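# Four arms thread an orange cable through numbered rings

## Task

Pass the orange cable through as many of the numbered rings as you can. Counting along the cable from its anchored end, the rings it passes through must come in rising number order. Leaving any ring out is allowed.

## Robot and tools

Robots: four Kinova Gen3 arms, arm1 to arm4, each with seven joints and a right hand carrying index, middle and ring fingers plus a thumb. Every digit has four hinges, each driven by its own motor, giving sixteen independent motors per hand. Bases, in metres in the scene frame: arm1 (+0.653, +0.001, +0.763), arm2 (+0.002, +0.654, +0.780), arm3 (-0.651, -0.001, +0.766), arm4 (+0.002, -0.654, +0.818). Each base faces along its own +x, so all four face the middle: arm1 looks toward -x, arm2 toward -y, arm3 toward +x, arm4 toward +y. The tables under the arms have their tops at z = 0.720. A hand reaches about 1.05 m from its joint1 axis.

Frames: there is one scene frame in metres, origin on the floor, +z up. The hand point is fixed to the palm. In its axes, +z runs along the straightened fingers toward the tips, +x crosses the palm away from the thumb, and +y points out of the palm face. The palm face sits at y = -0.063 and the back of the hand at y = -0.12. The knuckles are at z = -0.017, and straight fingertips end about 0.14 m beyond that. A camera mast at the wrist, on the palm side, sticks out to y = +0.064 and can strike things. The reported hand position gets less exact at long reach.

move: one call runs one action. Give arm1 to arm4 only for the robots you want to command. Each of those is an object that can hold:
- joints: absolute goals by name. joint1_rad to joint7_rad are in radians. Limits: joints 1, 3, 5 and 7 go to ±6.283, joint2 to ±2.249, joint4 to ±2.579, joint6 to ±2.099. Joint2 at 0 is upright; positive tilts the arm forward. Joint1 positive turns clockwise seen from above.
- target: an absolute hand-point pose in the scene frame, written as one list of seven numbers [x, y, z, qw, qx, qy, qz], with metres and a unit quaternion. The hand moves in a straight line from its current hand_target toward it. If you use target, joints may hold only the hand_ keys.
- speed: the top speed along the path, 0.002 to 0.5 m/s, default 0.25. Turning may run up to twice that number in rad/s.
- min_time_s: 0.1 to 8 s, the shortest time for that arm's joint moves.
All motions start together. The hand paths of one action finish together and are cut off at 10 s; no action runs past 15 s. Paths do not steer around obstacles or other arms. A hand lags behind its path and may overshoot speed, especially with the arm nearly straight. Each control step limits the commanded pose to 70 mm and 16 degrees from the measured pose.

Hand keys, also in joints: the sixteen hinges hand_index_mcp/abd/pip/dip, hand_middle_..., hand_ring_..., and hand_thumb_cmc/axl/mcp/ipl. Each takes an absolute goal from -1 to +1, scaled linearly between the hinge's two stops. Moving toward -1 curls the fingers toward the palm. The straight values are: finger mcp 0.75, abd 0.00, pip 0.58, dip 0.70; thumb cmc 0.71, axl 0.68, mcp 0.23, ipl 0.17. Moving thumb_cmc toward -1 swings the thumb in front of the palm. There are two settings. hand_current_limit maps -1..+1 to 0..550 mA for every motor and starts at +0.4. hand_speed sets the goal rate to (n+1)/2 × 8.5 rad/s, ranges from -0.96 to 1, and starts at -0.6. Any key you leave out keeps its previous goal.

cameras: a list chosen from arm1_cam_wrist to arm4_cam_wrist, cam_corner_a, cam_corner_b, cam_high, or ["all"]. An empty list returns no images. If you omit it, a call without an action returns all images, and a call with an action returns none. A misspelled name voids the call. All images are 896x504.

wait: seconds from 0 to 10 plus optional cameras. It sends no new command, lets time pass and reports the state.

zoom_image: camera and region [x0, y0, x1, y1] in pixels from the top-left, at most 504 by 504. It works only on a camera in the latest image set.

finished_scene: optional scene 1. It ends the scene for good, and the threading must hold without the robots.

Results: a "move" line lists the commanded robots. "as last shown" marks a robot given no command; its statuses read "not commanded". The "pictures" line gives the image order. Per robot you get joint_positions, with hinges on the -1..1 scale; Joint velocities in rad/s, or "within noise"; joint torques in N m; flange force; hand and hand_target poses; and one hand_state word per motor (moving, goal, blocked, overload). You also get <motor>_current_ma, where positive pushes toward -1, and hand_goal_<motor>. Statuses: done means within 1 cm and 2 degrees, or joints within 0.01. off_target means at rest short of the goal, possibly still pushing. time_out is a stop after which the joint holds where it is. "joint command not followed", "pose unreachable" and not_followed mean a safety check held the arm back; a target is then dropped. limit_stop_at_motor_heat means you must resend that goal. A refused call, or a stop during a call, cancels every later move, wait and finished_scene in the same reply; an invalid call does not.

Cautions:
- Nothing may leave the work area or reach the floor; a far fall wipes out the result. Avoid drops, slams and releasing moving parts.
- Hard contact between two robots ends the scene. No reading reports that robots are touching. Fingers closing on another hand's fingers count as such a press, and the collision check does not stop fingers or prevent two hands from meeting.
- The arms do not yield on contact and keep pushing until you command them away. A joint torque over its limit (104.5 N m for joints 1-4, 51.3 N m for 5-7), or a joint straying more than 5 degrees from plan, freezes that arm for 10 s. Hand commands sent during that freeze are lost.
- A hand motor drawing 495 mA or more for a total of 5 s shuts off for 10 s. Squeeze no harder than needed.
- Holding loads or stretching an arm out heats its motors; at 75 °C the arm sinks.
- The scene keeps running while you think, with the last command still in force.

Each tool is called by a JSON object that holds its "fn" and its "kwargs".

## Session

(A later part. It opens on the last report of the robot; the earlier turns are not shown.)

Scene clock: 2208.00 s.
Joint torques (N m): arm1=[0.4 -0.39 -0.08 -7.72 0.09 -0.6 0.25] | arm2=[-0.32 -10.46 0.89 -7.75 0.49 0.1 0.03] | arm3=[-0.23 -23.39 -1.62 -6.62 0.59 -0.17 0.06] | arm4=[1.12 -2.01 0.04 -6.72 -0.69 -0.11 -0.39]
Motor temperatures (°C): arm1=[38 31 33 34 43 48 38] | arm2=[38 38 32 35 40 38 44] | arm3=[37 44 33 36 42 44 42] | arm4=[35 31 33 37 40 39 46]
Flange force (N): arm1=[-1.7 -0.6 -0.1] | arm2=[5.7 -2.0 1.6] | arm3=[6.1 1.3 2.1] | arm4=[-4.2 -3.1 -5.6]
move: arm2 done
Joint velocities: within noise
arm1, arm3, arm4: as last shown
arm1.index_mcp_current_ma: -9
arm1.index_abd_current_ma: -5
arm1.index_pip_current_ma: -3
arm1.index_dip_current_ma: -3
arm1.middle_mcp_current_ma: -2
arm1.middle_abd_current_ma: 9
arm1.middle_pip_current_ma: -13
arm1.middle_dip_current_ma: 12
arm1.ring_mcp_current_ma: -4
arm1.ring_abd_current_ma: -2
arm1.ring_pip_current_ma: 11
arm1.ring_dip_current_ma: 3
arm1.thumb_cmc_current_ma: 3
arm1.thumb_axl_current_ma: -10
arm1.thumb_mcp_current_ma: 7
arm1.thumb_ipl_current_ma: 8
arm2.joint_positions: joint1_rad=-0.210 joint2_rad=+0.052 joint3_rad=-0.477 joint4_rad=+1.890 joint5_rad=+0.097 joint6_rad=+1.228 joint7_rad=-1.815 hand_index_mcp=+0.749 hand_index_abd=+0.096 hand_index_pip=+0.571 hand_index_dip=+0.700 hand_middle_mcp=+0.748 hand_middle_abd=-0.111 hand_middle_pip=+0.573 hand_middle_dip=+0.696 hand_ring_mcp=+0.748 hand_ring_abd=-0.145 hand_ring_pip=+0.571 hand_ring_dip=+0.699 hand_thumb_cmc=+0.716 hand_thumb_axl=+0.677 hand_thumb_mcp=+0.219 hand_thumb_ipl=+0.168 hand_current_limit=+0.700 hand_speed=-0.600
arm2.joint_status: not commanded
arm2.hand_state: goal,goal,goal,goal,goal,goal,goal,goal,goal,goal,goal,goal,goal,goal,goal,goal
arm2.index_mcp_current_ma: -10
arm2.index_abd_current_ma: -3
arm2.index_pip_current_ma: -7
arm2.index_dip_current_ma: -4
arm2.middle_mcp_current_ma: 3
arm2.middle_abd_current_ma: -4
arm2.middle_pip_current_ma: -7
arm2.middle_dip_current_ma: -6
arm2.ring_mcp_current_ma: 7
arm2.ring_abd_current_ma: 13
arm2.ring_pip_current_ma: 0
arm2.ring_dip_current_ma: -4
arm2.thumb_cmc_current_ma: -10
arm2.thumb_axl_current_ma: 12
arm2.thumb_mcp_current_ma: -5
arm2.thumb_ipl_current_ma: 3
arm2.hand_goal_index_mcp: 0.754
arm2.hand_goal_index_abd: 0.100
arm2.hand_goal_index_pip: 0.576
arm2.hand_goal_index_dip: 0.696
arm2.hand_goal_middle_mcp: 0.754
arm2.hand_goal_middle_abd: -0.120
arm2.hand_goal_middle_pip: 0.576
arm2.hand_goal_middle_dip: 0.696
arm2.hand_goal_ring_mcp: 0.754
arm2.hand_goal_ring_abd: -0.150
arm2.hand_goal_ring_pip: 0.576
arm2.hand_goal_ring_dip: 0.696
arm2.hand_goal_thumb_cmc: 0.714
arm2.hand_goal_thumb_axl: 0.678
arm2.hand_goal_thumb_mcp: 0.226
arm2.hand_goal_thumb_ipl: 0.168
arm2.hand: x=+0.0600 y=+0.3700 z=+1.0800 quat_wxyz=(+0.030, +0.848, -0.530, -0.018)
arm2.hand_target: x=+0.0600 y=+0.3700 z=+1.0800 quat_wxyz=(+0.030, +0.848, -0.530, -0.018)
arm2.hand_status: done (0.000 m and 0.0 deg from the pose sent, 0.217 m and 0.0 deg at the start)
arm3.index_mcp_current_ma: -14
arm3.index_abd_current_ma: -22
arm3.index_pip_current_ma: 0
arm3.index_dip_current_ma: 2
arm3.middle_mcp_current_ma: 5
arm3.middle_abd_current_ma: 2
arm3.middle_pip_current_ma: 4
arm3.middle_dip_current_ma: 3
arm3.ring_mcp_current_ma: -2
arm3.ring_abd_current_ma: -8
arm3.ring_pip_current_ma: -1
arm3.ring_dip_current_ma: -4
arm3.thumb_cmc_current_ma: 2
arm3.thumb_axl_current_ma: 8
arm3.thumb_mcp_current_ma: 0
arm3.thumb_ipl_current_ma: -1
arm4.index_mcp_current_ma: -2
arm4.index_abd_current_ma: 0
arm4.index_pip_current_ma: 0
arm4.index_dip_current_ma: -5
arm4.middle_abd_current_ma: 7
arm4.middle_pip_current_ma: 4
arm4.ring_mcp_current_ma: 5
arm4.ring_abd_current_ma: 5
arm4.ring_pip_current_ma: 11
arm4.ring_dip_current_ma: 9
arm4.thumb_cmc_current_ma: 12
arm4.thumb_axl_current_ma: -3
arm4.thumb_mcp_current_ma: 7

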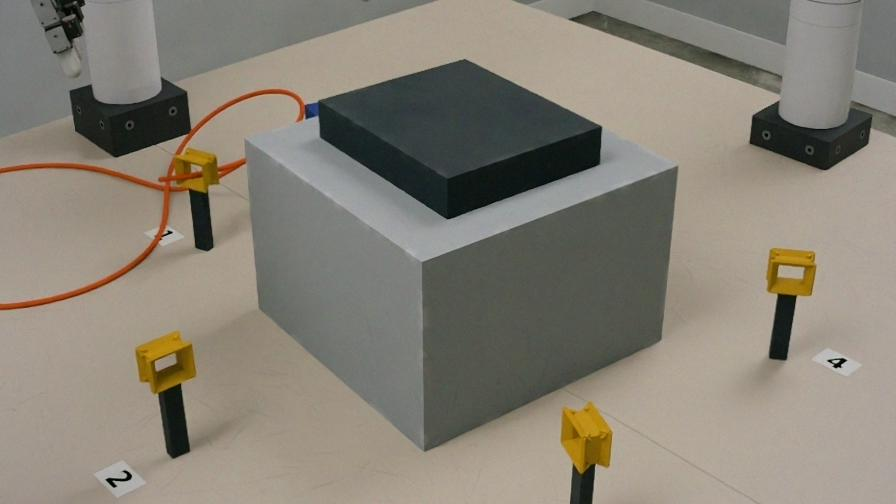

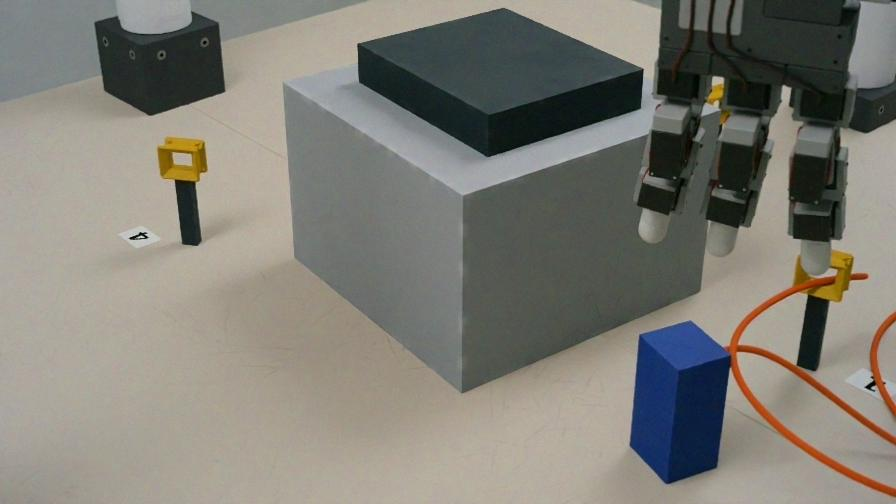

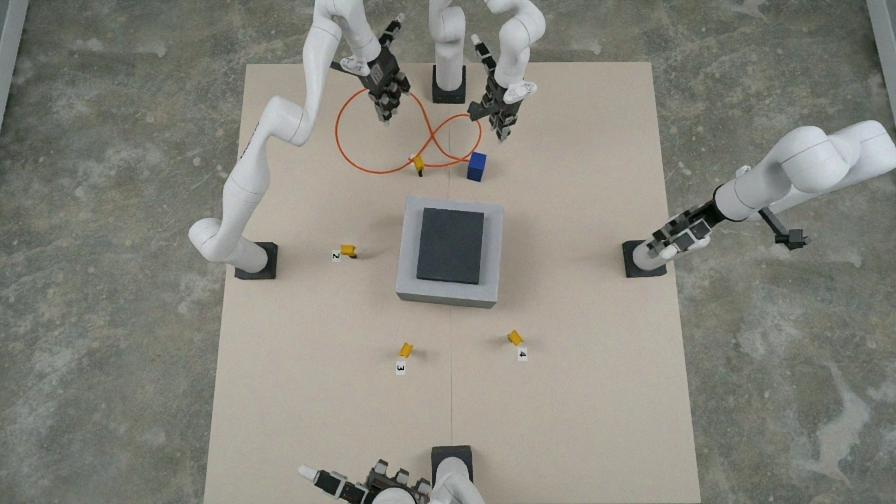

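{"fn": "move", "kwargs": {"arm2": {"target": [-0.0889, 0.3095, 0.985, 0, 0.7254, -0.6884, 0], "speed": 0.25}}}

{"fn": "move", "kwargs": {"arm2": {"target": [-0.0889, 0.3095, 0.892, 0, 0.7254, -0.6884, 0], "speed": 0.15}, "cameras": ["cam_corner_a", "cam_corner_b", "arm2_cam_wrist"]}}

{"fn": "zoom_image", "kwargs": {"camera": "cam_corner_a", "region": [130, 70, 280, 200]}}

{"fn": "zoom_image", "kwargs": {"camera": "arm2_cam_wrist", "region": [350, 0, 650, 200]}}

{"fn": "zoom_image", "kwargs": {"camera": "cam_corner_b", "region": [646, 150, 896, 400]}}

Scene clock: 2271.77 s.
Joint torques (N m): arm1=[0.39 -0.4 -0.11 -7.67 0.11 -0.62 0.24] | arm2=[-0.35 -14.33 0.68 -6.57 0.27 0.05 0.07] | arm3=[-0.25 -23.33 -1.61 -6.55 0.58 -0.19 0.06] | arm4=[1.1 -2 0.03 -6.7 -0.73 -0.08 -0.4]
Motor temperatures (°C): arm1=[38 31 33 34 43 48 38] | arm2=[38 37 32 35 40 38 44] | arm3=[37 44 33 36 42 44 42] | arm4=[35 31 33 37 40 39 46]
Flange force (N): arm1=[-1.8 -0.7 -0.3] | arm2=[5.2 0.1 2.6] | arm3=[5.8 1.2 1.8] | arm4=[-4.2 -3.2 -5.6]
move: arm2 done
Joint velocities: within noise
arm1, arm3, arm4: as last shown
arm1.index_mcp_current_ma: -11
arm1.index_abd_current_ma: -1
arm1.index_pip_current_ma: -7
arm1.index_dip_current_ma: -2
arm1.middle_mcp_current_ma: 4
arm1.middle_abd_current_ma: 6
arm1.middle_pip_current_ma: -9
arm1.ring_mcp_current_ma: -3
arm1.ring_pip_current_ma: 12
arm1.ring_dip_current_ma: -1
arm1.thumb_cmc_current_ma: -2
arm1.thumb_mcp_current_ma: 10
arm1.thumb_ipl_current_ma: 3
arm2.joint_positions: joint1_rad=+0.099 joint2_rad=+0.276 joint3_rad=-0.226 joint4_rad=+1.931 joint5_rad=+0.079 joint6_rad=+0.949 joint7_rad=-1.661 hand_index_mcp=+0.748 hand_index_abd=+0.096 hand_index_pip=+0.571 hand_index_dip=+0.699 hand_middle_mcp=+0.748 hand_middle_abd=-0.111 hand_middle_pip=+0.573 hand_middle_dip=+0.696 hand_ring_mcp=+0.748 hand_ring_abd=-0.145 hand_ring_pip=+0.571 hand_ring_dip=+0.699 hand_thumb_cmc=+0.708 hand_thumb_axl=+0.677 hand_thumb_mcp=+0.219 hand_thumb_ipl=+0.168 hand_current_limit=+0.700 hand_speed=-0.600
arm2.joint_status: not commanded
arm2.hand_state: goal,goal,goal,goal,goal,goal,goal,goal,goal,goal,goal,goal,goal,goal,goal,goal
arm2.index_mcp_current_ma: -10
arm2.index_abd_current_ma: -5
arm2.index_pip_current_ma: -9
arm2.index_dip_current_ma: -2
arm2.middle_mcp_current_ma: 3
arm2.middle_abd_current_ma: -4
arm2.middle_pip_current_ma: -5
arm2.middle_dip_current_ma: -4
arm2.ring_mcp_current_ma: 7
arm2.ring_abd_current_ma: 11
arm2.ring_pip_current_ma: 0
arm2.ring_dip_current_ma: -3
arm2.thumb_cmc_current_ma: -10
arm2.thumb_axl_current_ma: 7
arm2.thumb_mcp_current_ma: -5
arm2.thumb_ipl_current_ma: 8
arm2.hand_goal_index_mcp: 0.754
arm2.hand_goal_index_abd: 0.100
arm2.hand_goal_index_pip: 0.576
arm2.hand_goal_index_dip: 0.696
arm2.hand_goal_middle_mcp: 0.754
arm2.hand_goal_middle_abd: -0.120
arm2.hand_goal_middle_pip: 0.576
arm2.hand_goal_middle_dip: 0.696
arm2.hand_goal_ring_mcp: 0.754
arm2.hand_goal_ring_abd: -0.150
arm2.hand_goal_ring_pip: 0.576
arm2.hand_goal_ring_dip: 0.696
arm2.hand_goal_thumb_cmc: 0.714
arm2.hand_goal_thumb_axl: 0.678
arm2.hand_goal_thumb_mcp: 0.226
arm2.hand_goal_thumb_ipl: 0.168
arm2.hand: x=-0.0889 y=+0.3095 z=+0.9850 quat_wxyz=(+0.000, +0.725, -0.688, +0.000)
arm2.hand_target: x=-0.0889 y=+0.3095 z=+0.9850 quat_wxyz=(+0.000, +0.725, -0.688, +0.000)
arm2.hand_status: done (0.000 m and 0.0 deg from the pose sent, 0.187 m and 23.3 deg at the start)
arm3.index_mcp_current_ma: -10
arm3.index_abd_current_ma: 2
arm3.index_pip_current_ma: -2
arm3.index_dip_current_ma: 1
arm3.middle_mcp_current_ma: 2
arm3.middle_abd_current_ma: 11
arm3.middle_pip_current_ma: 2
arm3.middle_dip_current_ma: 6
arm3.ring_mcp_current_ma: -4
arm3.ring_abd_current_ma: -5
arm3.ring_pip_current_ma: 2
arm3.ring_dip_current_ma: 3
arm3.thumb_cmc_current_ma: -4
arm3.thumb_axl_current_ma: 6
arm3.thumb_mcp_current_ma: -1
arm3.thumb_ipl_current_ma: 2
arm4.index_mcp_current_ma: -3
arm4.index_abd_current_ma: -4
arm4.index_pip_current_ma: 5
arm4.index_dip_current_ma: -3
arm4.middle_mcp_current_ma: 2
arm4.middle_abd_current_ma: 8
arm4.middle_pip_current_ma: 16
arm4.middle_dip_current_ma: 8
arm4.ring_mcp_current_ma: 3
arm4.ring_abd_current_ma: 9
arm4.ring_pip_current_ma: 7
arm4.ring_dip_current_ma: 6
arm4.thumb_cmc_current_ma: 5
arm4.thumb_axl_current_ma: -4
arm4.thumb_mcp_current_ma: -1
arm4.thumb_ipl_current_ma: -8
pictures: none

Scene clock: 2272.93 s.
Joint torques (N m): arm1=[0.45 -0.41 -0.13 -7.7 0.11 -0.62 0.25] | arm2=[-0.31 -15.62 0.59 -4.75 0.25 0.1 0.06] | arm3=[-0.23 -23.41 -1.61 -6.61 0.62 -0.15 0.09] | arm4=[1.1 -1.98 0.02 -6.68 -0.71 -0.09 -0.4]
Motor temperatures (°C): arm1=[38 31 33 34 43 48 38] | arm2=[38 37 32 35 40 38 44] | arm3=[37 44 33 36 42 44 42] | arm4=[35 31 33 37 40 39 46]
Flange force (N): arm1=[-1.7 -0.8 -0.2] | arm2=[4.2 0.7 3.7] | arm3=[6.2 1.4 2.2] | arm4=[-4.2 -3.2 -5.7]
move: arm2 done
Joint velocities: within noise
arm1, arm3, arm4: as last shown
arm1.index_mcp_current_ma: -9
arm1.index_abd_current_ma: 0
arm1.index_pip_current_ma: -3
arm1.index_dip_current_ma: 0
arm1.middle_mcp_current_ma: -4
arm1.middle_abd_current_ma: 11
arm1.middle_dip_current_ma: 7
arm1.ring_mcp_current_ma: -4
arm1.ring_abd_current_ma: -5
arm1.ring_pip_current_ma: 8
arm1.ring_dip_current_ma: -4
arm1.thumb_cmc_current_ma: 3
arm1.thumb_axl_current_ma: -9
arm1.thumb_mcp_current_ma: 6
arm1.thumb_ipl_current_ma: 6
arm2.joint_positions: joint1_rad=+0.069 joint2_rad=+0.446 joint3_rad=-0.199 joint4_rad=+2.068 joint5_rad=+0.147 joint6_rad=+0.647 joint7_rad=-1.726 hand_index_mcp=+0.748 hand_index_abd=+0.096 hand_index_pip=+0.571 hand_index_dip=+0.699 hand_middle_mcp=+0.748 hand_middle_abd=-0.111 hand_middle_pip=+0.573 hand_middle_dip=+0.696 hand_ring_mcp=+0.748 hand_ring_abd=-0.145 hand_ring_pip=+0.571 hand_ring_dip=+0.699 hand_thumb_cmc=+0.709 hand_thumb_axl=+0.677 hand_thumb_mcp=+0.219 hand_thumb_ipl=+0.168 hand_current_limit=+0.700 hand_speed=-0.600
arm2.joint_status: not commanded
arm2.hand_state: goal,goal,goal,goal,goal,goal,goal,goal,goal,goal,goal,goal,goal,goal,goal,goal
arm2.index_mcp_current_ma: -11
arm2.index_abd_current_ma: -7
arm2.index_pip_current_ma: -8
arm2.index_dip_current_ma: -9
arm2.middle_mcp_current_ma: 1
arm2.middle_abd_current_ma: -9
arm2.middle_pip_current_ma: -4
arm2.middle_dip_current_ma: -4
arm2.ring_mcp_current_ma: 1
arm2.ring_abd_current_ma: 17
arm2.ring_pip_current_ma: -1
arm2.ring_dip_current_ma: 1
arm2.thumb_cmc_current_ma: -10
arm2.thumb_axl_current_ma: 7
arm2.thumb_mcp_current_ma: -10
arm2.thumb_ipl_current_ma: 7
arm2.hand_goal_index_mcp: 0.754
arm2.hand_goal_index_abd: 0.100
arm2.hand_goal_index_pip: 0.576
arm2.hand_goal_index_dip: 0.696
arm2.hand_goal_middle_mcp: 0.754
arm2.hand_goal_middle_abd: -0.120
arm2.hand_goal_middle_pip: 0.576
arm2.hand_goal_middle_dip: 0.696
arm2.hand_goal_ring_mcp: 0.754
arm2.hand_goal_ring_abd: -0.150
arm2.hand_goal_ring_pip: 0.576
arm2.hand_goal_ring_dip: 0.696
arm2.hand_goal_thumb_cmc: 0.714
arm2.hand_goal_thumb_axl: 0.678
arm2.hand_goal_thumb_mcp: 0.226
arm2.hand_goal_thumb_ipl: 0.168
arm2.hand: x=-0.0889 y=+0.3095 z=+0.8920 quat_wxyz=(+0.000, +0.725, -0.688, +0.000)
arm2.hand_target: x=-0.0889 y=+0.3095 z=+0.8920 quat_wxyz=(+0.000, +0.725, -0.688, +0.000)
arm2.hand_status: done (0.000 m and 0.0 deg from the pose sent, 0.093 m and 0.0 deg at the start)
arm3.index_mcp_current_ma: -8
arm3.index_abd_current_ma: -14
arm3.index_pip_current_ma: 6
arm3.index_dip_current_ma: -5
arm3.middle_mcp_current_ma: 4
arm3.middle_abd_current_ma: -4
arm3.middle_pip_current_ma: -4
arm3.ring_mcp_current_ma: -1
arm3.ring_abd_current_ma: -10
arm3.ring_pip_current_ma: -10
arm3.ring_dip_current_ma: 0
arm3.thumb_cmc_current_ma: -8
arm3.thumb_axl_current_ma: -7
arm3.thumb_mcp_current_ma: 4
arm3.thumb_ipl_current_ma: 3
arm4.index_mcp_current_ma: -4
arm4.index_abd_current_ma: -5
arm4.index_pip_current_ma: 10
arm4.index_dip_current_ma: 0
arm4.middle_mcp_current_ma: 6
arm4.middle_abd_current_ma: 0
arm4.middle_pip_current_ma: 5
arm4.middle_dip_current_ma: 3
arm4.ring_mcp_current_ma: 0
arm4.ring_abd_current_ma: -1
arm4.ring_pip_current_ma: 5
arm4.ring_dip_current_ma: 4
arm4.thumb_cmc_current_ma: 11
arm4.thumb_axl_current_ma: 4
arm4.thumb_mcp_current_ma: -4
arm4.thumb_ipl_current_ma: 2
pictures: arm2_cam_wrist, cam_corner_a, cam_corner_b

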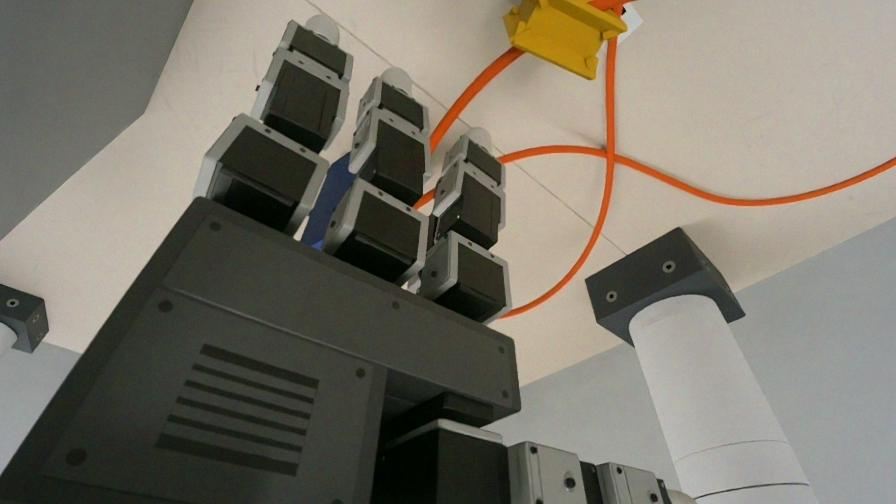

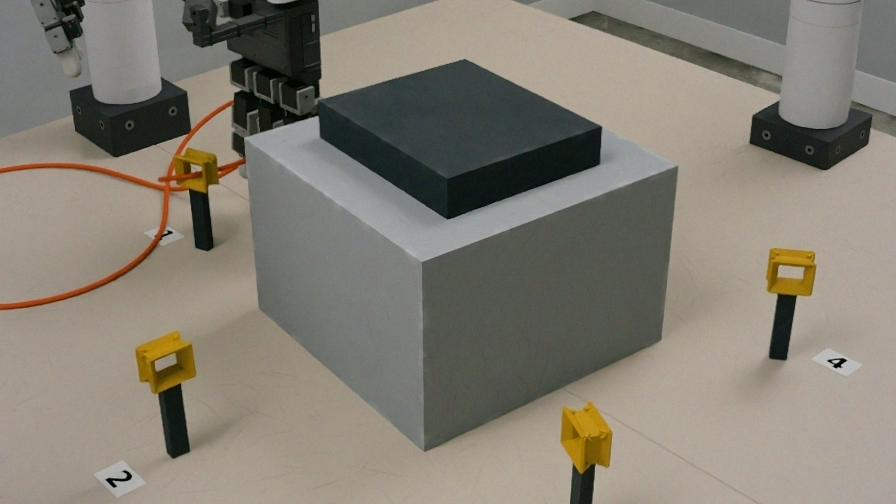

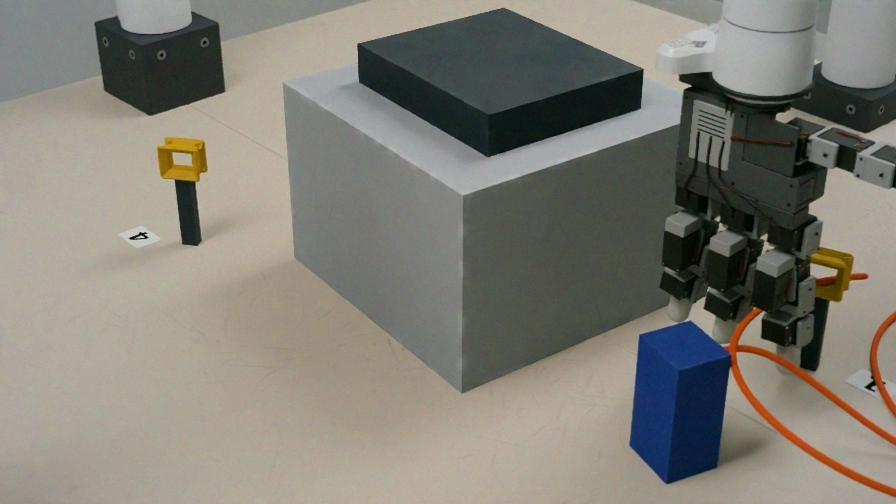

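Scaled by 3.360 from the camera's image (finer frame: 1280x720).

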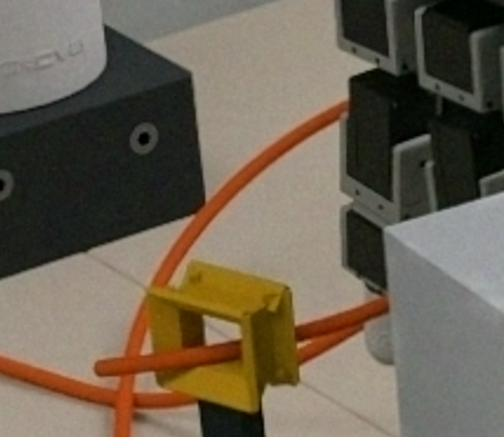

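Scaled by 1.680 from the camera's image (finer frame: 1280x720).

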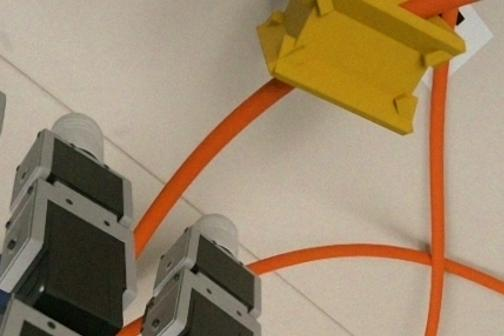

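Scaled by 2.016 from the camera's image (finer frame: 1280x720).

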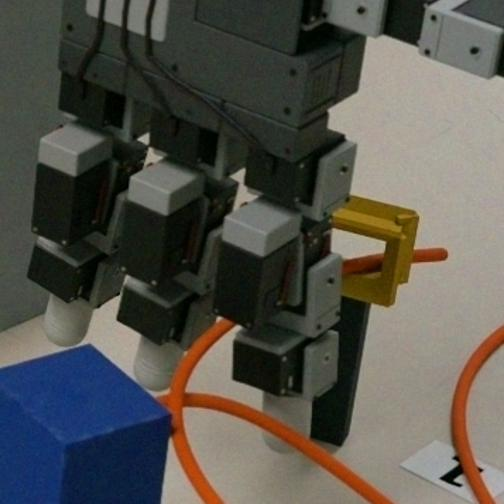

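{"fn": "move", "kwargs": {"arm2": {"joints": {"hand_index_abd": -0.46, "hand_middle_abd": 0.46, "hand_ring_abd": 0.0}}}}

{"fn": "move", "kwargs": {"arm2": {"target": [-0.1438, 0.3075, 0.894, 0, 0.7254, -0.6884, 0], "speed": 0.08}, "cameras": ["cam_corner_a", "cam_corner_b", "arm2_cam_wrist", "cam_high"]}}

{"fn": "zoom_image", "kwargs": {"camera": "cam_corner_a", "region": [100, 50, 250, 200]}}

{"fn": "zoom_image", "kwargs": {"camera": "arm2_cam_wrist", "region": [350, 0, 650, 200]}}

{"fn": "zoom_image", "kwargs": {"camera": "cam_high", "region": [380, 80, 500, 200]}}

Scene clock: 2283.07 s.
Joint torques (N m): arm1=[0.45 -0.46 -0.09 -7.7 0.08 -0.64 0.27] | arm2=[-0.31 -15.64 0.68 -4.71 0.24 0.05 0.05] | arm3=[-0.29 -23.39 -1.53 -6.53 0.63 -0.15 0.05] | arm4=[1.14 -1.99 0.01 -6.72 -0.68 -0.1 -0.39]
Motor temperatures (°C): arm1=[38 31 33 34 43 48 38] | arm2=[38 37 32 35 40 38 44] | arm3=[37 44 33 36 42 44 42] | arm4=[35 31 33 37 40 39 46]
Flange force (N): arm1=[-1.9 -0.7 -0.3] | arm2=[4.4 0.8 3.5] | arm3=[5.8 1.1 2.0] | arm4=[-4.1 -3.2 -5.5]
move: arm2 off_target
Joint velocities: within noise
arm1.joint_positions: joint1_rad=-0.211 joint2_rad=-0.447 joint3_rad=-0.107 joint4_rad=+1.431 joint5_rad=-0.069 joint6_rad=+1.964 joint7_rad=+1.761 hand_index_mcp=+0.753 hand_index_abd=+0.000 hand_index_pip=+0.577 hand_index_dip=+0.696 hand_middle_mcp=+0.753 hand_middle_abd=+0.000 hand_middle_pip=+0.577 hand_middle_dip=+0.696 hand_ring_mcp=+0.753 hand_ring_abd=+0.000 hand_ring_pip=+0.577 hand_ring_dip=+0.696 hand_thumb_cmc=+0.714 hand_thumb_axl=+0.677 hand_thumb_mcp=+0.222 hand_thumb_ipl=+0.168 hand_current_limit=+0.400 hand_speed=-0.600
arm1.joint_status: not commanded
arm1.hand_state: goal,goal,goal,goal,goal,goal,goal,goal,goal,goal,overload,goal,goal,goal,goal,goal
arm1.index_mcp_current_ma: -5
arm1.index_abd_current_ma: -2
arm1.index_pip_current_ma: -7
arm1.index_dip_current_ma: -4
arm1.middle_mcp_current_ma: 4
arm1.middle_abd_current_ma: 9
arm1.middle_pip_current_ma: -8
arm1.middle_dip_current_ma: 5
arm1.ring_mcp_current_ma: -1
arm1.ring_abd_current_ma: 2
arm1.ring_pip_current_ma: 10
arm1.ring_dip_current_ma: 3
arm1.thumb_cmc_current_ma: -3
arm1.thumb_axl_current_ma: -8
arm1.thumb_mcp_current_ma: 6
arm1.thumb_ipl_current_ma: 4
arm1.hand_goal_index_mcp: 0.754
arm1.hand_goal_index_abd: 0.000
arm1.hand_goal_index_pip: 0.576
arm1.hand_goal_index_dip: 0.696
arm1.hand_goal_middle_mcp: 0.754
arm1.hand_goal_middle_abd: 0.000
arm1.hand_goal_middle_pip: 0.576
arm1.hand_goal_middle_dip: 0.696
arm1.hand_goal_ring_mcp: 0.754
arm1.hand_goal_ring_abd: 0.000
arm1.hand_goal_ring_pip: 0.576
arm1.hand_goal_ring_dip: 0.696
arm1.hand_goal_thumb_cmc: 0.714
arm1.hand_goal_thumb_axl: 0.678
arm1.hand_goal_thumb_mcp: 0.226
arm1.hand_goal_thumb_ipl: 0.168
arm1.hand: x=+0.5493 y=-0.1310 z=+1.3069 quat_wxyz=(+0.021, +0.954, +0.285, -0.090)
arm1.hand_target: x=+0.5493 y=-0.1310 z=+1.3069 quat_wxyz=(+0.021, +0.954, +0.285, -0.090)
arm1.hand_status: not commanded
arm2.joint_positions: joint1_rad=+0.069 joint2_rad=+0.446 joint3_rad=-0.199 joint4_rad=+2.068 joint5_rad=+0.147 joint6_rad=+0.647 joint7_rad=-1.726 hand_index_mcp=+0.750 hand_index_abd=-0.051 hand_index_pip=+0.582 hand_index_dip=+0.699 hand_middle_mcp=+0.748 hand_middle_abd=+0.044 hand_middle_pip=+0.573 hand_middle_dip=+0.693 hand_ring_mcp=+0.748 hand_ring_abd=+0.007 hand_ring_pip=+0.571 hand_ring_dip=+0.699 hand_thumb_cmc=+0.709 hand_thumb_axl=+0.677 hand_thumb_mcp=+0.219 hand_thumb_ipl=+0.168 hand_current_limit=+0.700 hand_speed=-0.600
arm2.joint_status: hand_index_abd off_target (ended at -0.051, target -0.460); hand_middle_abd off_target (ended at +0.044, target +0.460); the others done
arm2.hand_state: goal,blocked,goal,goal,goal,blocked,goal,goal,goal,goal,goal,goal,goal,goal,goal,goal
arm2.index_mcp_current_ma: -13
arm2.index_abd_current_ma: 462
arm2.index_pip_current_ma: 3
arm2.index_dip_current_ma: -1
arm2.middle_mcp_current_ma: 8
arm2.middle_abd_current_ma: -479
arm2.middle_pip_current_ma: -1
arm2.middle_dip_current_ma: -6
arm2.ring_mcp_current_ma: -2
arm2.ring_abd_current_ma: 15
arm2.ring_pip_current_ma: 2
arm2.ring_dip_current_ma: -3
arm2.thumb_cmc_current_ma: -9
arm2.thumb_axl_current_ma: 4
arm2.thumb_mcp_current_ma: -7
arm2.thumb_ipl_current_ma: 2
arm2.hand_goal_index_mcp: 0.754
arm2.hand_goal_index_abd: -0.460
arm2.hand_goal_index_pip: 0.576
arm2.hand_goal_index_dip: 0.696
arm2.hand_goal_middle_mcp: 0.754
arm2.hand_goal_middle_abd: 0.460
arm2.hand_goal_middle_pip: 0.576
arm2.hand_goal_middle_dip: 0.696
arm2.hand_goal_ring_mcp: 0.754
arm2.hand_goal_ring_abd: 0.000
arm2.hand_goal_ring_pip: 0.576
arm2.hand_goal_ring_dip: 0.696
arm2.hand_goal_thumb_cmc: 0.714
arm2.hand_goal_thumb_axl: 0.678
arm2.hand_goal_thumb_mcp: 0.226
arm2.hand_goal_thumb_ipl: 0.168
arm2.hand: x=-0.0889 y=+0.3095 z=+0.8920 quat_wxyz=(+0.000, +0.725, -0.688, +0.000)
arm2.hand_target: x=-0.0889 y=+0.3095 z=+0.8920 quat_wxyz=(+0.000, +0.725, -0.688, +0.000)
arm2.hand_status: not commanded
arm3.joint_positions: joint1_rad=-0.732 joint2_rad=+0.964 joint3_rad=-0.891 joint4_rad=+0.591 joint5_rad=+1.009 joint6_rad=+1.794 joint7_rad=+1.491 hand_index_mcp=+0.748 hand_index_abd=+0.167 hand_index_pip=+0.576 hand_index_dip=+0.696 hand_middle_mcp=+0.749 hand_middle_abd=-0.166 hand_middle_pip=+0.577 hand_middle_dip=+0.696 hand_ring_mcp=+0.751 hand_ring_abd=-0.196 hand_ring_pip=+0.577 hand_ring_dip=+0.696 hand_thumb_cmc=+0.709 hand_thumb_axl=+0.677 hand_thumb_mcp=+0.223 hand_thumb_ipl=+0.168 hand_current_limit=+0.700 hand_speed=-0.600
arm3.joint_status: not commanded
arm3.hand_state: goal,goal,goal,goal,goal,goal,goal,goal,goal,goal,goal,goal,goal,goal,goal,goal
arm3.index_mcp_current_ma: -8
arm3.index_abd_current_ma: 0
arm3.index_pip_current_ma: 2
arm3.index_dip_current_ma: -1
arm3.middle_mcp_current_ma: 3
arm3.middle_abd_current_ma: -5
arm3.middle_pip_current_ma: -2
arm3.middle_dip_current_ma: 0
arm3.ring_mcp_current_ma: 0
arm3.ring_abd_current_ma: -2
arm3.ring_pip_current_ma: 0
arm3.ring_dip_current_ma: -2
arm3.thumb_cmc_current_ma: -3
arm3.thumb_axl_current_ma: 6
arm3.thumb_mcp_current_ma: -1
arm3.thumb_ipl_current_ma: 9
arm3.hand_goal_index_mcp: 0.754
arm3.hand_goal_index_abd: 0.170
arm3.hand_goal_index_pip: 0.576
arm3.hand_goal_index_dip: 0.696
arm3.hand_goal_middle_mcp: 0.754
arm3.hand_goal_middle_abd: -0.170
arm3.hand_goal_middle_pip: 0.576
arm3.hand_goal_middle_dip: 0.696
arm3.hand_goal_ring_mcp: 0.754
arm3.hand_goal_ring_abd: -0.200
arm3.hand_goal_ring_pip: 0.576
arm3.hand_goal_ring_dip: 0.696
arm3.hand_goal_thumb_cmc: 0.714
arm3.hand_goal_thumb_axl: 0.678
arm3.hand_goal_thumb_mcp: 0.226
arm3.hand_goal_thumb_ipl: 0.168
arm3.hand: x=-0.2450 y=+0.5200 z=+1.0300 quat_wxyz=(+0.074, -0.495, +0.857, -0.128)
arm3.hand_target: x=-0.2450 y=+0.5200 z=+1.0300 quat_wxyz=(+0.074, -0.495, +0.857, -0.128)
arm3.hand_status: not commanded
arm4.joint_positions: joint1_rad=-0.862 joint2_rad=-0.381 joint3_rad=-0.038 joint4_rad=+1.500 joint5_rad=-0.069 joint6_rad=+1.986 joint7_rad=+1.768 hand_index_mcp=+0.753 hand_index_abd=+0.000 hand_index_pip=+0.577 hand_index_dip=+0.696 hand_middle_mcp=+0.753 hand_middle_abd=+0.000 hand_middle_pip=+0.577 hand_middle_dip=+0.696 hand_ring_mcp=+0.753 hand_ring_abd=+0.000 hand_ring_pip=+0.577 hand_ring_dip=+0.696 hand_thumb_cmc=+0.714 hand_thumb_axl=+0.677 hand_thumb_mcp=+0.221 hand_thumb_ipl=+0.168 hand_current_limit=+0.400 hand_speed=-0.600
arm4.joint_status: not commanded
arm4.hand_state: goal,goal,goal,goal,goal,goal,goal,goal,goal,goal,goal,goal,goal,goal,goal,goal
arm4.index_mcp_current_ma: -13
arm4.index_abd_current_ma: -7
arm4.index_pip_current_ma: 4
arm4.index_dip_current_ma: 4
arm4.middle_mcp_current_ma: 13
arm4.middle_abd_current_ma: 6
arm4.middle_pip_current_ma: 8
arm4.middle_dip_current_ma: 3
arm4.ring_mcp_current_ma: -2
arm4.ring_abd_current_ma: 3
arm4.ring_pip_current_ma: 6
arm4.ring_dip_current_ma: 12
arm4.thumb_cmc_current_ma: 11
arm4.thumb_axl_current_ma: -5
arm4.thumb_mcp_current_ma: -7
arm4.thumb_ipl_current_ma: 1
arm4.hand_goal_index_mcp: 0.754
arm4.hand_goal_index_abd: 0.000
arm4.hand_goal_index_pip: 0.576
arm4.hand_goal_index_dip: 0.696
arm4.hand_goal_middle_mcp: 0.754
arm4.hand_goal_middle_abd: 0.000
arm4.hand_goal_middle_pip: 0.576
arm4.hand_goal_middle_dip: 0.696
arm4.hand_goal_ring_mcp: 0.754
arm4.hand_goal_ring_abd: 0.000
arm4.hand_goal_ring_pip: 0.576
arm4.hand_goal_ring_dip: 0.696
arm4.hand_goal_thumb_cmc: 0.714
arm4.hand_goal_thumb_axl: 0.678
arm4.hand_goal_thumb_mcp: 0.226
arm4.hand_goal_thumb_ipl: 0.168
arm4.hand: x=-0.1602 y=-0.6403 z=+1.3350 quat_wxyz=(-0.013, -0.978, +0.206, +0.028)
arm4.hand_target: x=-0.1602 y=-0.6403 z=+1.3350 quat_wxyz=(-0.013, -0.978, +0.206, +0.028)
arm4.hand_status: not commanded
pictures: none

Scene clock: 2284.27 s.
Joint torques (N m): arm1=[0.42 -0.43 -0.12 -7.68 0.11 -0.61 0.24] | arm2=[-0.31 -15.88 0.65 -4.89 0.27 0.05 0.06] | arm3=[-0.29 -23.37 -1.58 -6.59 0.58 -0.12 0.09] | arm4=[1.1 -1.98 -0.02 -6.69 -0.7 -0.12 -0.37]
Motor temperatures (°C): arm1=[38 31 33 34 43 48 38] | arm2=[38 37 32 35 40 38 44] | arm3=[37 44 33 36 42 44 42] | arm4=[35 31 33 37 40 39 46]
Flange force (N): arm1=[-1.8 -0.8 -0.3] | arm2=[4.1 1.3 3.6] | arm3=[6.4 1.4 2.3] | arm4=[-4.1 -3.2 -5.7]
move: arm2 done
Joint velocities: within noise
arm1, arm3, arm4: as last shown
arm1.index_mcp_current_ma: -10
arm1.index_abd_current_ma: -3
arm1.index_pip_current_ma: -6
arm1.index_dip_current_ma: 2
arm1.middle_mcp_current_ma: 2
arm1.middle_abd_current_ma: 12
arm1.middle_dip_current_ma: 7
arm1.ring_mcp_current_ma: -8
arm1.ring_abd_current_ma: -1
arm1.ring_pip_current_ma: 13
arm1.ring_dip_current_ma: 7
arm1.thumb_cmc_current_ma: 5
arm1.thumb_axl_current_ma: -9
arm1.thumb_mcp_current_ma: 3
arm1.thumb_ipl_current_ma: 1
arm2.joint_positions: joint1_rad=+0.214 joint2_rad=+0.452 joint3_rad=-0.195 joint4_rad=+2.045 joint5_rad=+0.144 joint6_rad=+0.663 joint7_rad=-1.572 hand_index_mcp=+0.750 hand_index_abd=-0.051 hand_index_pip=+0.582 hand_index_dip=+0.701 hand_middle_mcp=+0.748 hand_middle_abd=+0.044 hand_middle_pip=+0.573 hand_middle_dip=+0.695 hand_ring_mcp=+0.748 hand_ring_abd=+0.007 hand_ring_pip=+0.571 hand_ring_dip=+0.699 hand_thumb_cmc=+0.708 hand_thumb_axl=+0.677 hand_thumb_mcp=+0.219 hand_thumb_ipl=+0.168 hand_current_limit=+0.700 hand_speed=-0.600
arm2.joint_status: not commanded
arm2.hand_state: goal,blocked,goal,goal,goal,blocked,goal,goal,goal,goal,goal,goal,goal,goal,goal,goal
arm2.index_mcp_current_ma: -10
arm2.index_abd_current_ma: 464
arm2.index_pip_current_ma: -2
arm2.index_dip_current_ma: -7
arm2.middle_mcp_current_ma: 4
arm2.middle_abd_current_ma: -477
arm2.middle_pip_current_ma: -5
arm2.middle_dip_current_ma: -2
arm2.ring_mcp_current_ma: 3
arm2.ring_abd_current_ma: 10
arm2.ring_pip_current_ma: 3
arm2.ring_dip_current_ma: -1
arm2.thumb_cmc_current_ma: -15
arm2.thumb_axl_current_ma: 7
arm2.thumb_mcp_current_ma: -2
arm2.thumb_ipl_current_ma: 9
arm2.hand_goal_index_mcp: 0.754
arm2.hand_goal_index_abd: -0.460
arm2.hand_goal_index_pip: 0.576
arm2.hand_goal_index_dip: 0.696
arm2.hand_goal_middle_mcp: 0.754
arm2.hand_goal_middle_abd: 0.460
arm2.hand_goal_middle_pip: 0.576
arm2.hand_goal_middle_dip: 0.696
arm2.hand_goal_ring_mcp: 0.754
arm2.hand_goal_ring_abd: 0.000
arm2.hand_goal_ring_pip: 0.576
arm2.hand_goal_ring_dip: 0.696
arm2.hand_goal_thumb_cmc: 0.714
arm2.hand_goal_thumb_axl: 0.678
arm2.hand_goal_thumb_mcp: 0.226
arm2.hand_goal_thumb_ipl: 0.168
arm2.hand: x=-0.1438 y=+0.3075 z=+0.8940 quat_wxyz=(+0.000, +0.725, -0.688, +0.000)
arm2.hand_target: x=-0.1438 y=+0.3075 z=+0.8940 quat_wxyz=(+0.000, +0.725, -0.688, +0.000)
arm2.hand_status: done (0.000 m and 0.0 deg from the pose sent, 0.055 m and 0.0 deg at the start)
arm3.index_mcp_current_ma: -13
arm3.index_abd_current_ma: -9
arm3.index_pip_current_ma: 7
arm3.index_dip_current_ma: -6
arm3.middle_mcp_current_ma: -2
arm3.middle_abd_current_ma: -4
arm3.middle_pip_current_ma: 5
arm3.middle_dip_current_ma: -1
arm3.ring_abd_current_ma: 4
arm3.ring_pip_current_ma: 5
arm3.ring_dip_current_ma: -3
arm3.thumb_cmc_current_ma: -4
arm3.thumb_axl_current_ma: -4
arm3.thumb_mcp_current_ma: 3
arm3.thumb_ipl_current_ma: 0
arm4.index_mcp_current_ma: -6
arm4.index_abd_current_ma: -3
arm4.index_pip_current_ma: 7
arm4.index_dip_current_ma: 0
arm4.middle_mcp_current_ma: 11
arm4.middle_abd_current_ma: 11
arm4.middle_pip_current_ma: 9
arm4.middle_dip_current_ma: 6
arm4.ring_mcp_current_ma: 2
arm4.ring_abd_current_ma: 1
arm4.ring_pip_current_ma: 4
arm4.ring_dip_current_ma: 8
arm4.thumb_cmc_current_ma: 6
arm4.thumb_axl_current_ma: -8
arm4.thumb_mcp_current_ma: 0
arm4.thumb_ipl_current_ma: 3
pictures: arm2_cam_wrist, cam_corner_a, cam_corner_b, cam_high

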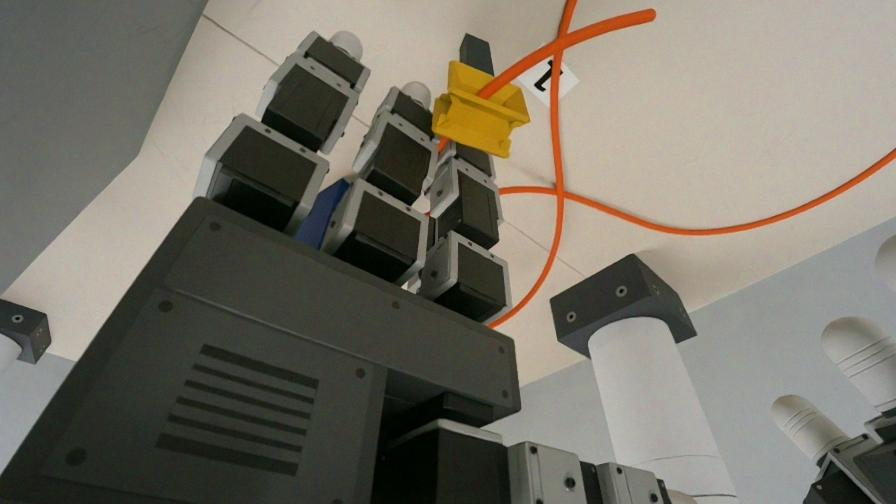

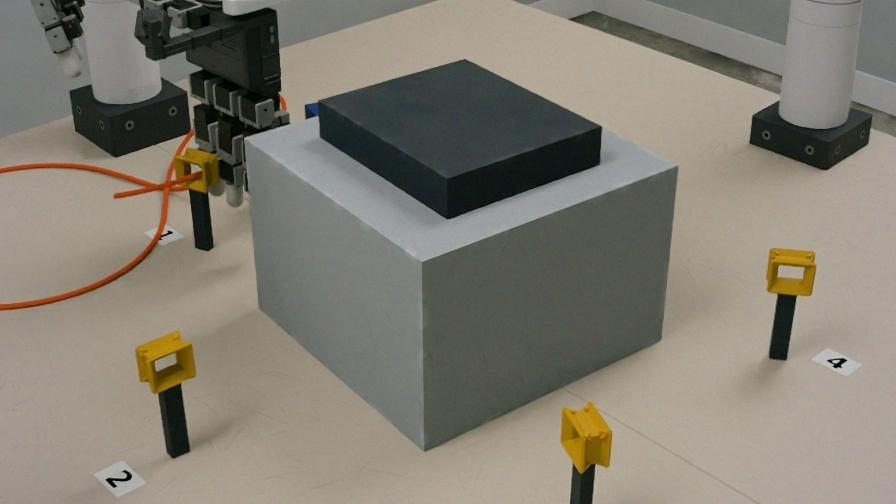

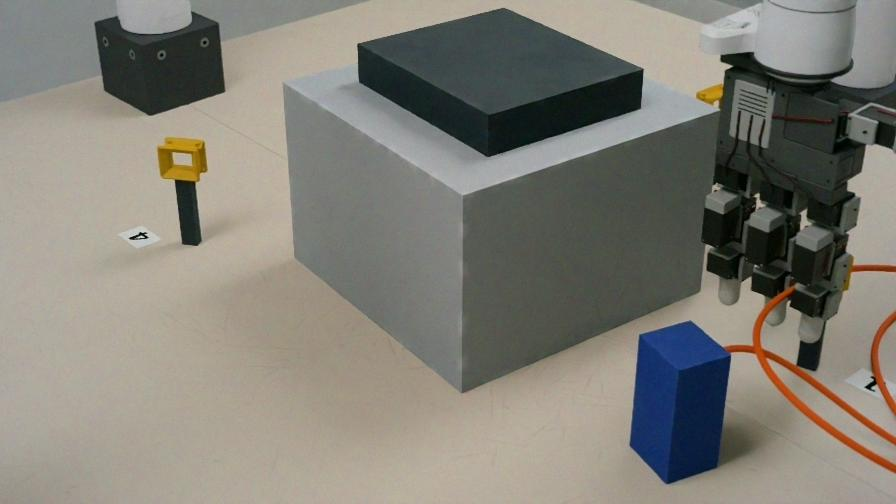

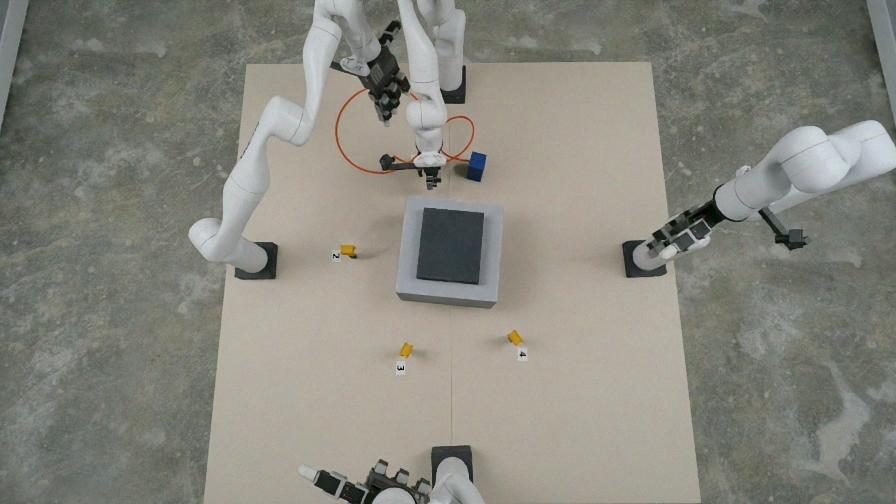

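Scaled by 3.360 from the camera's image (finer frame: 1280x720).

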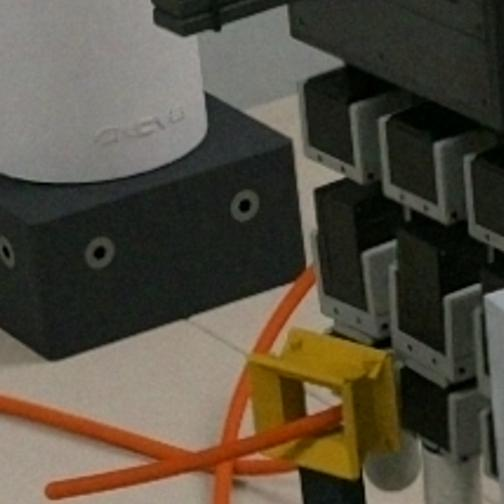

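Scaled by 1.680 from the camera's image (finer frame: 1280x720).

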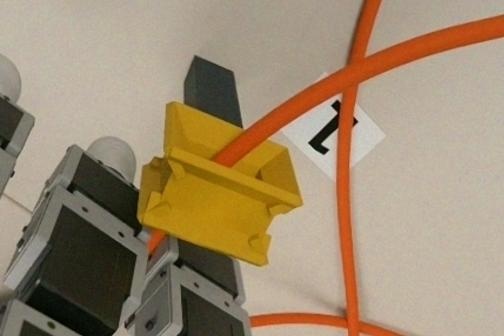

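Scaled by 4.200 from the camera's image (finer frame: 1280x720).

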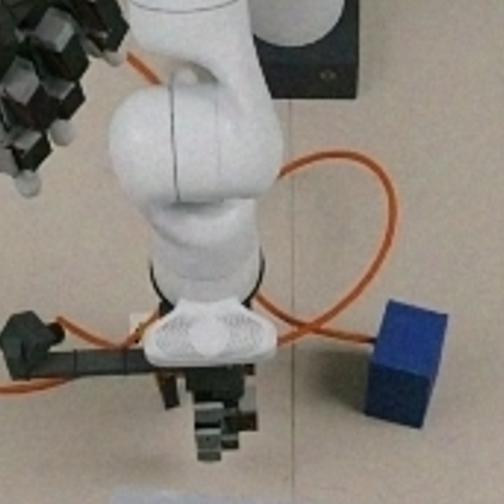

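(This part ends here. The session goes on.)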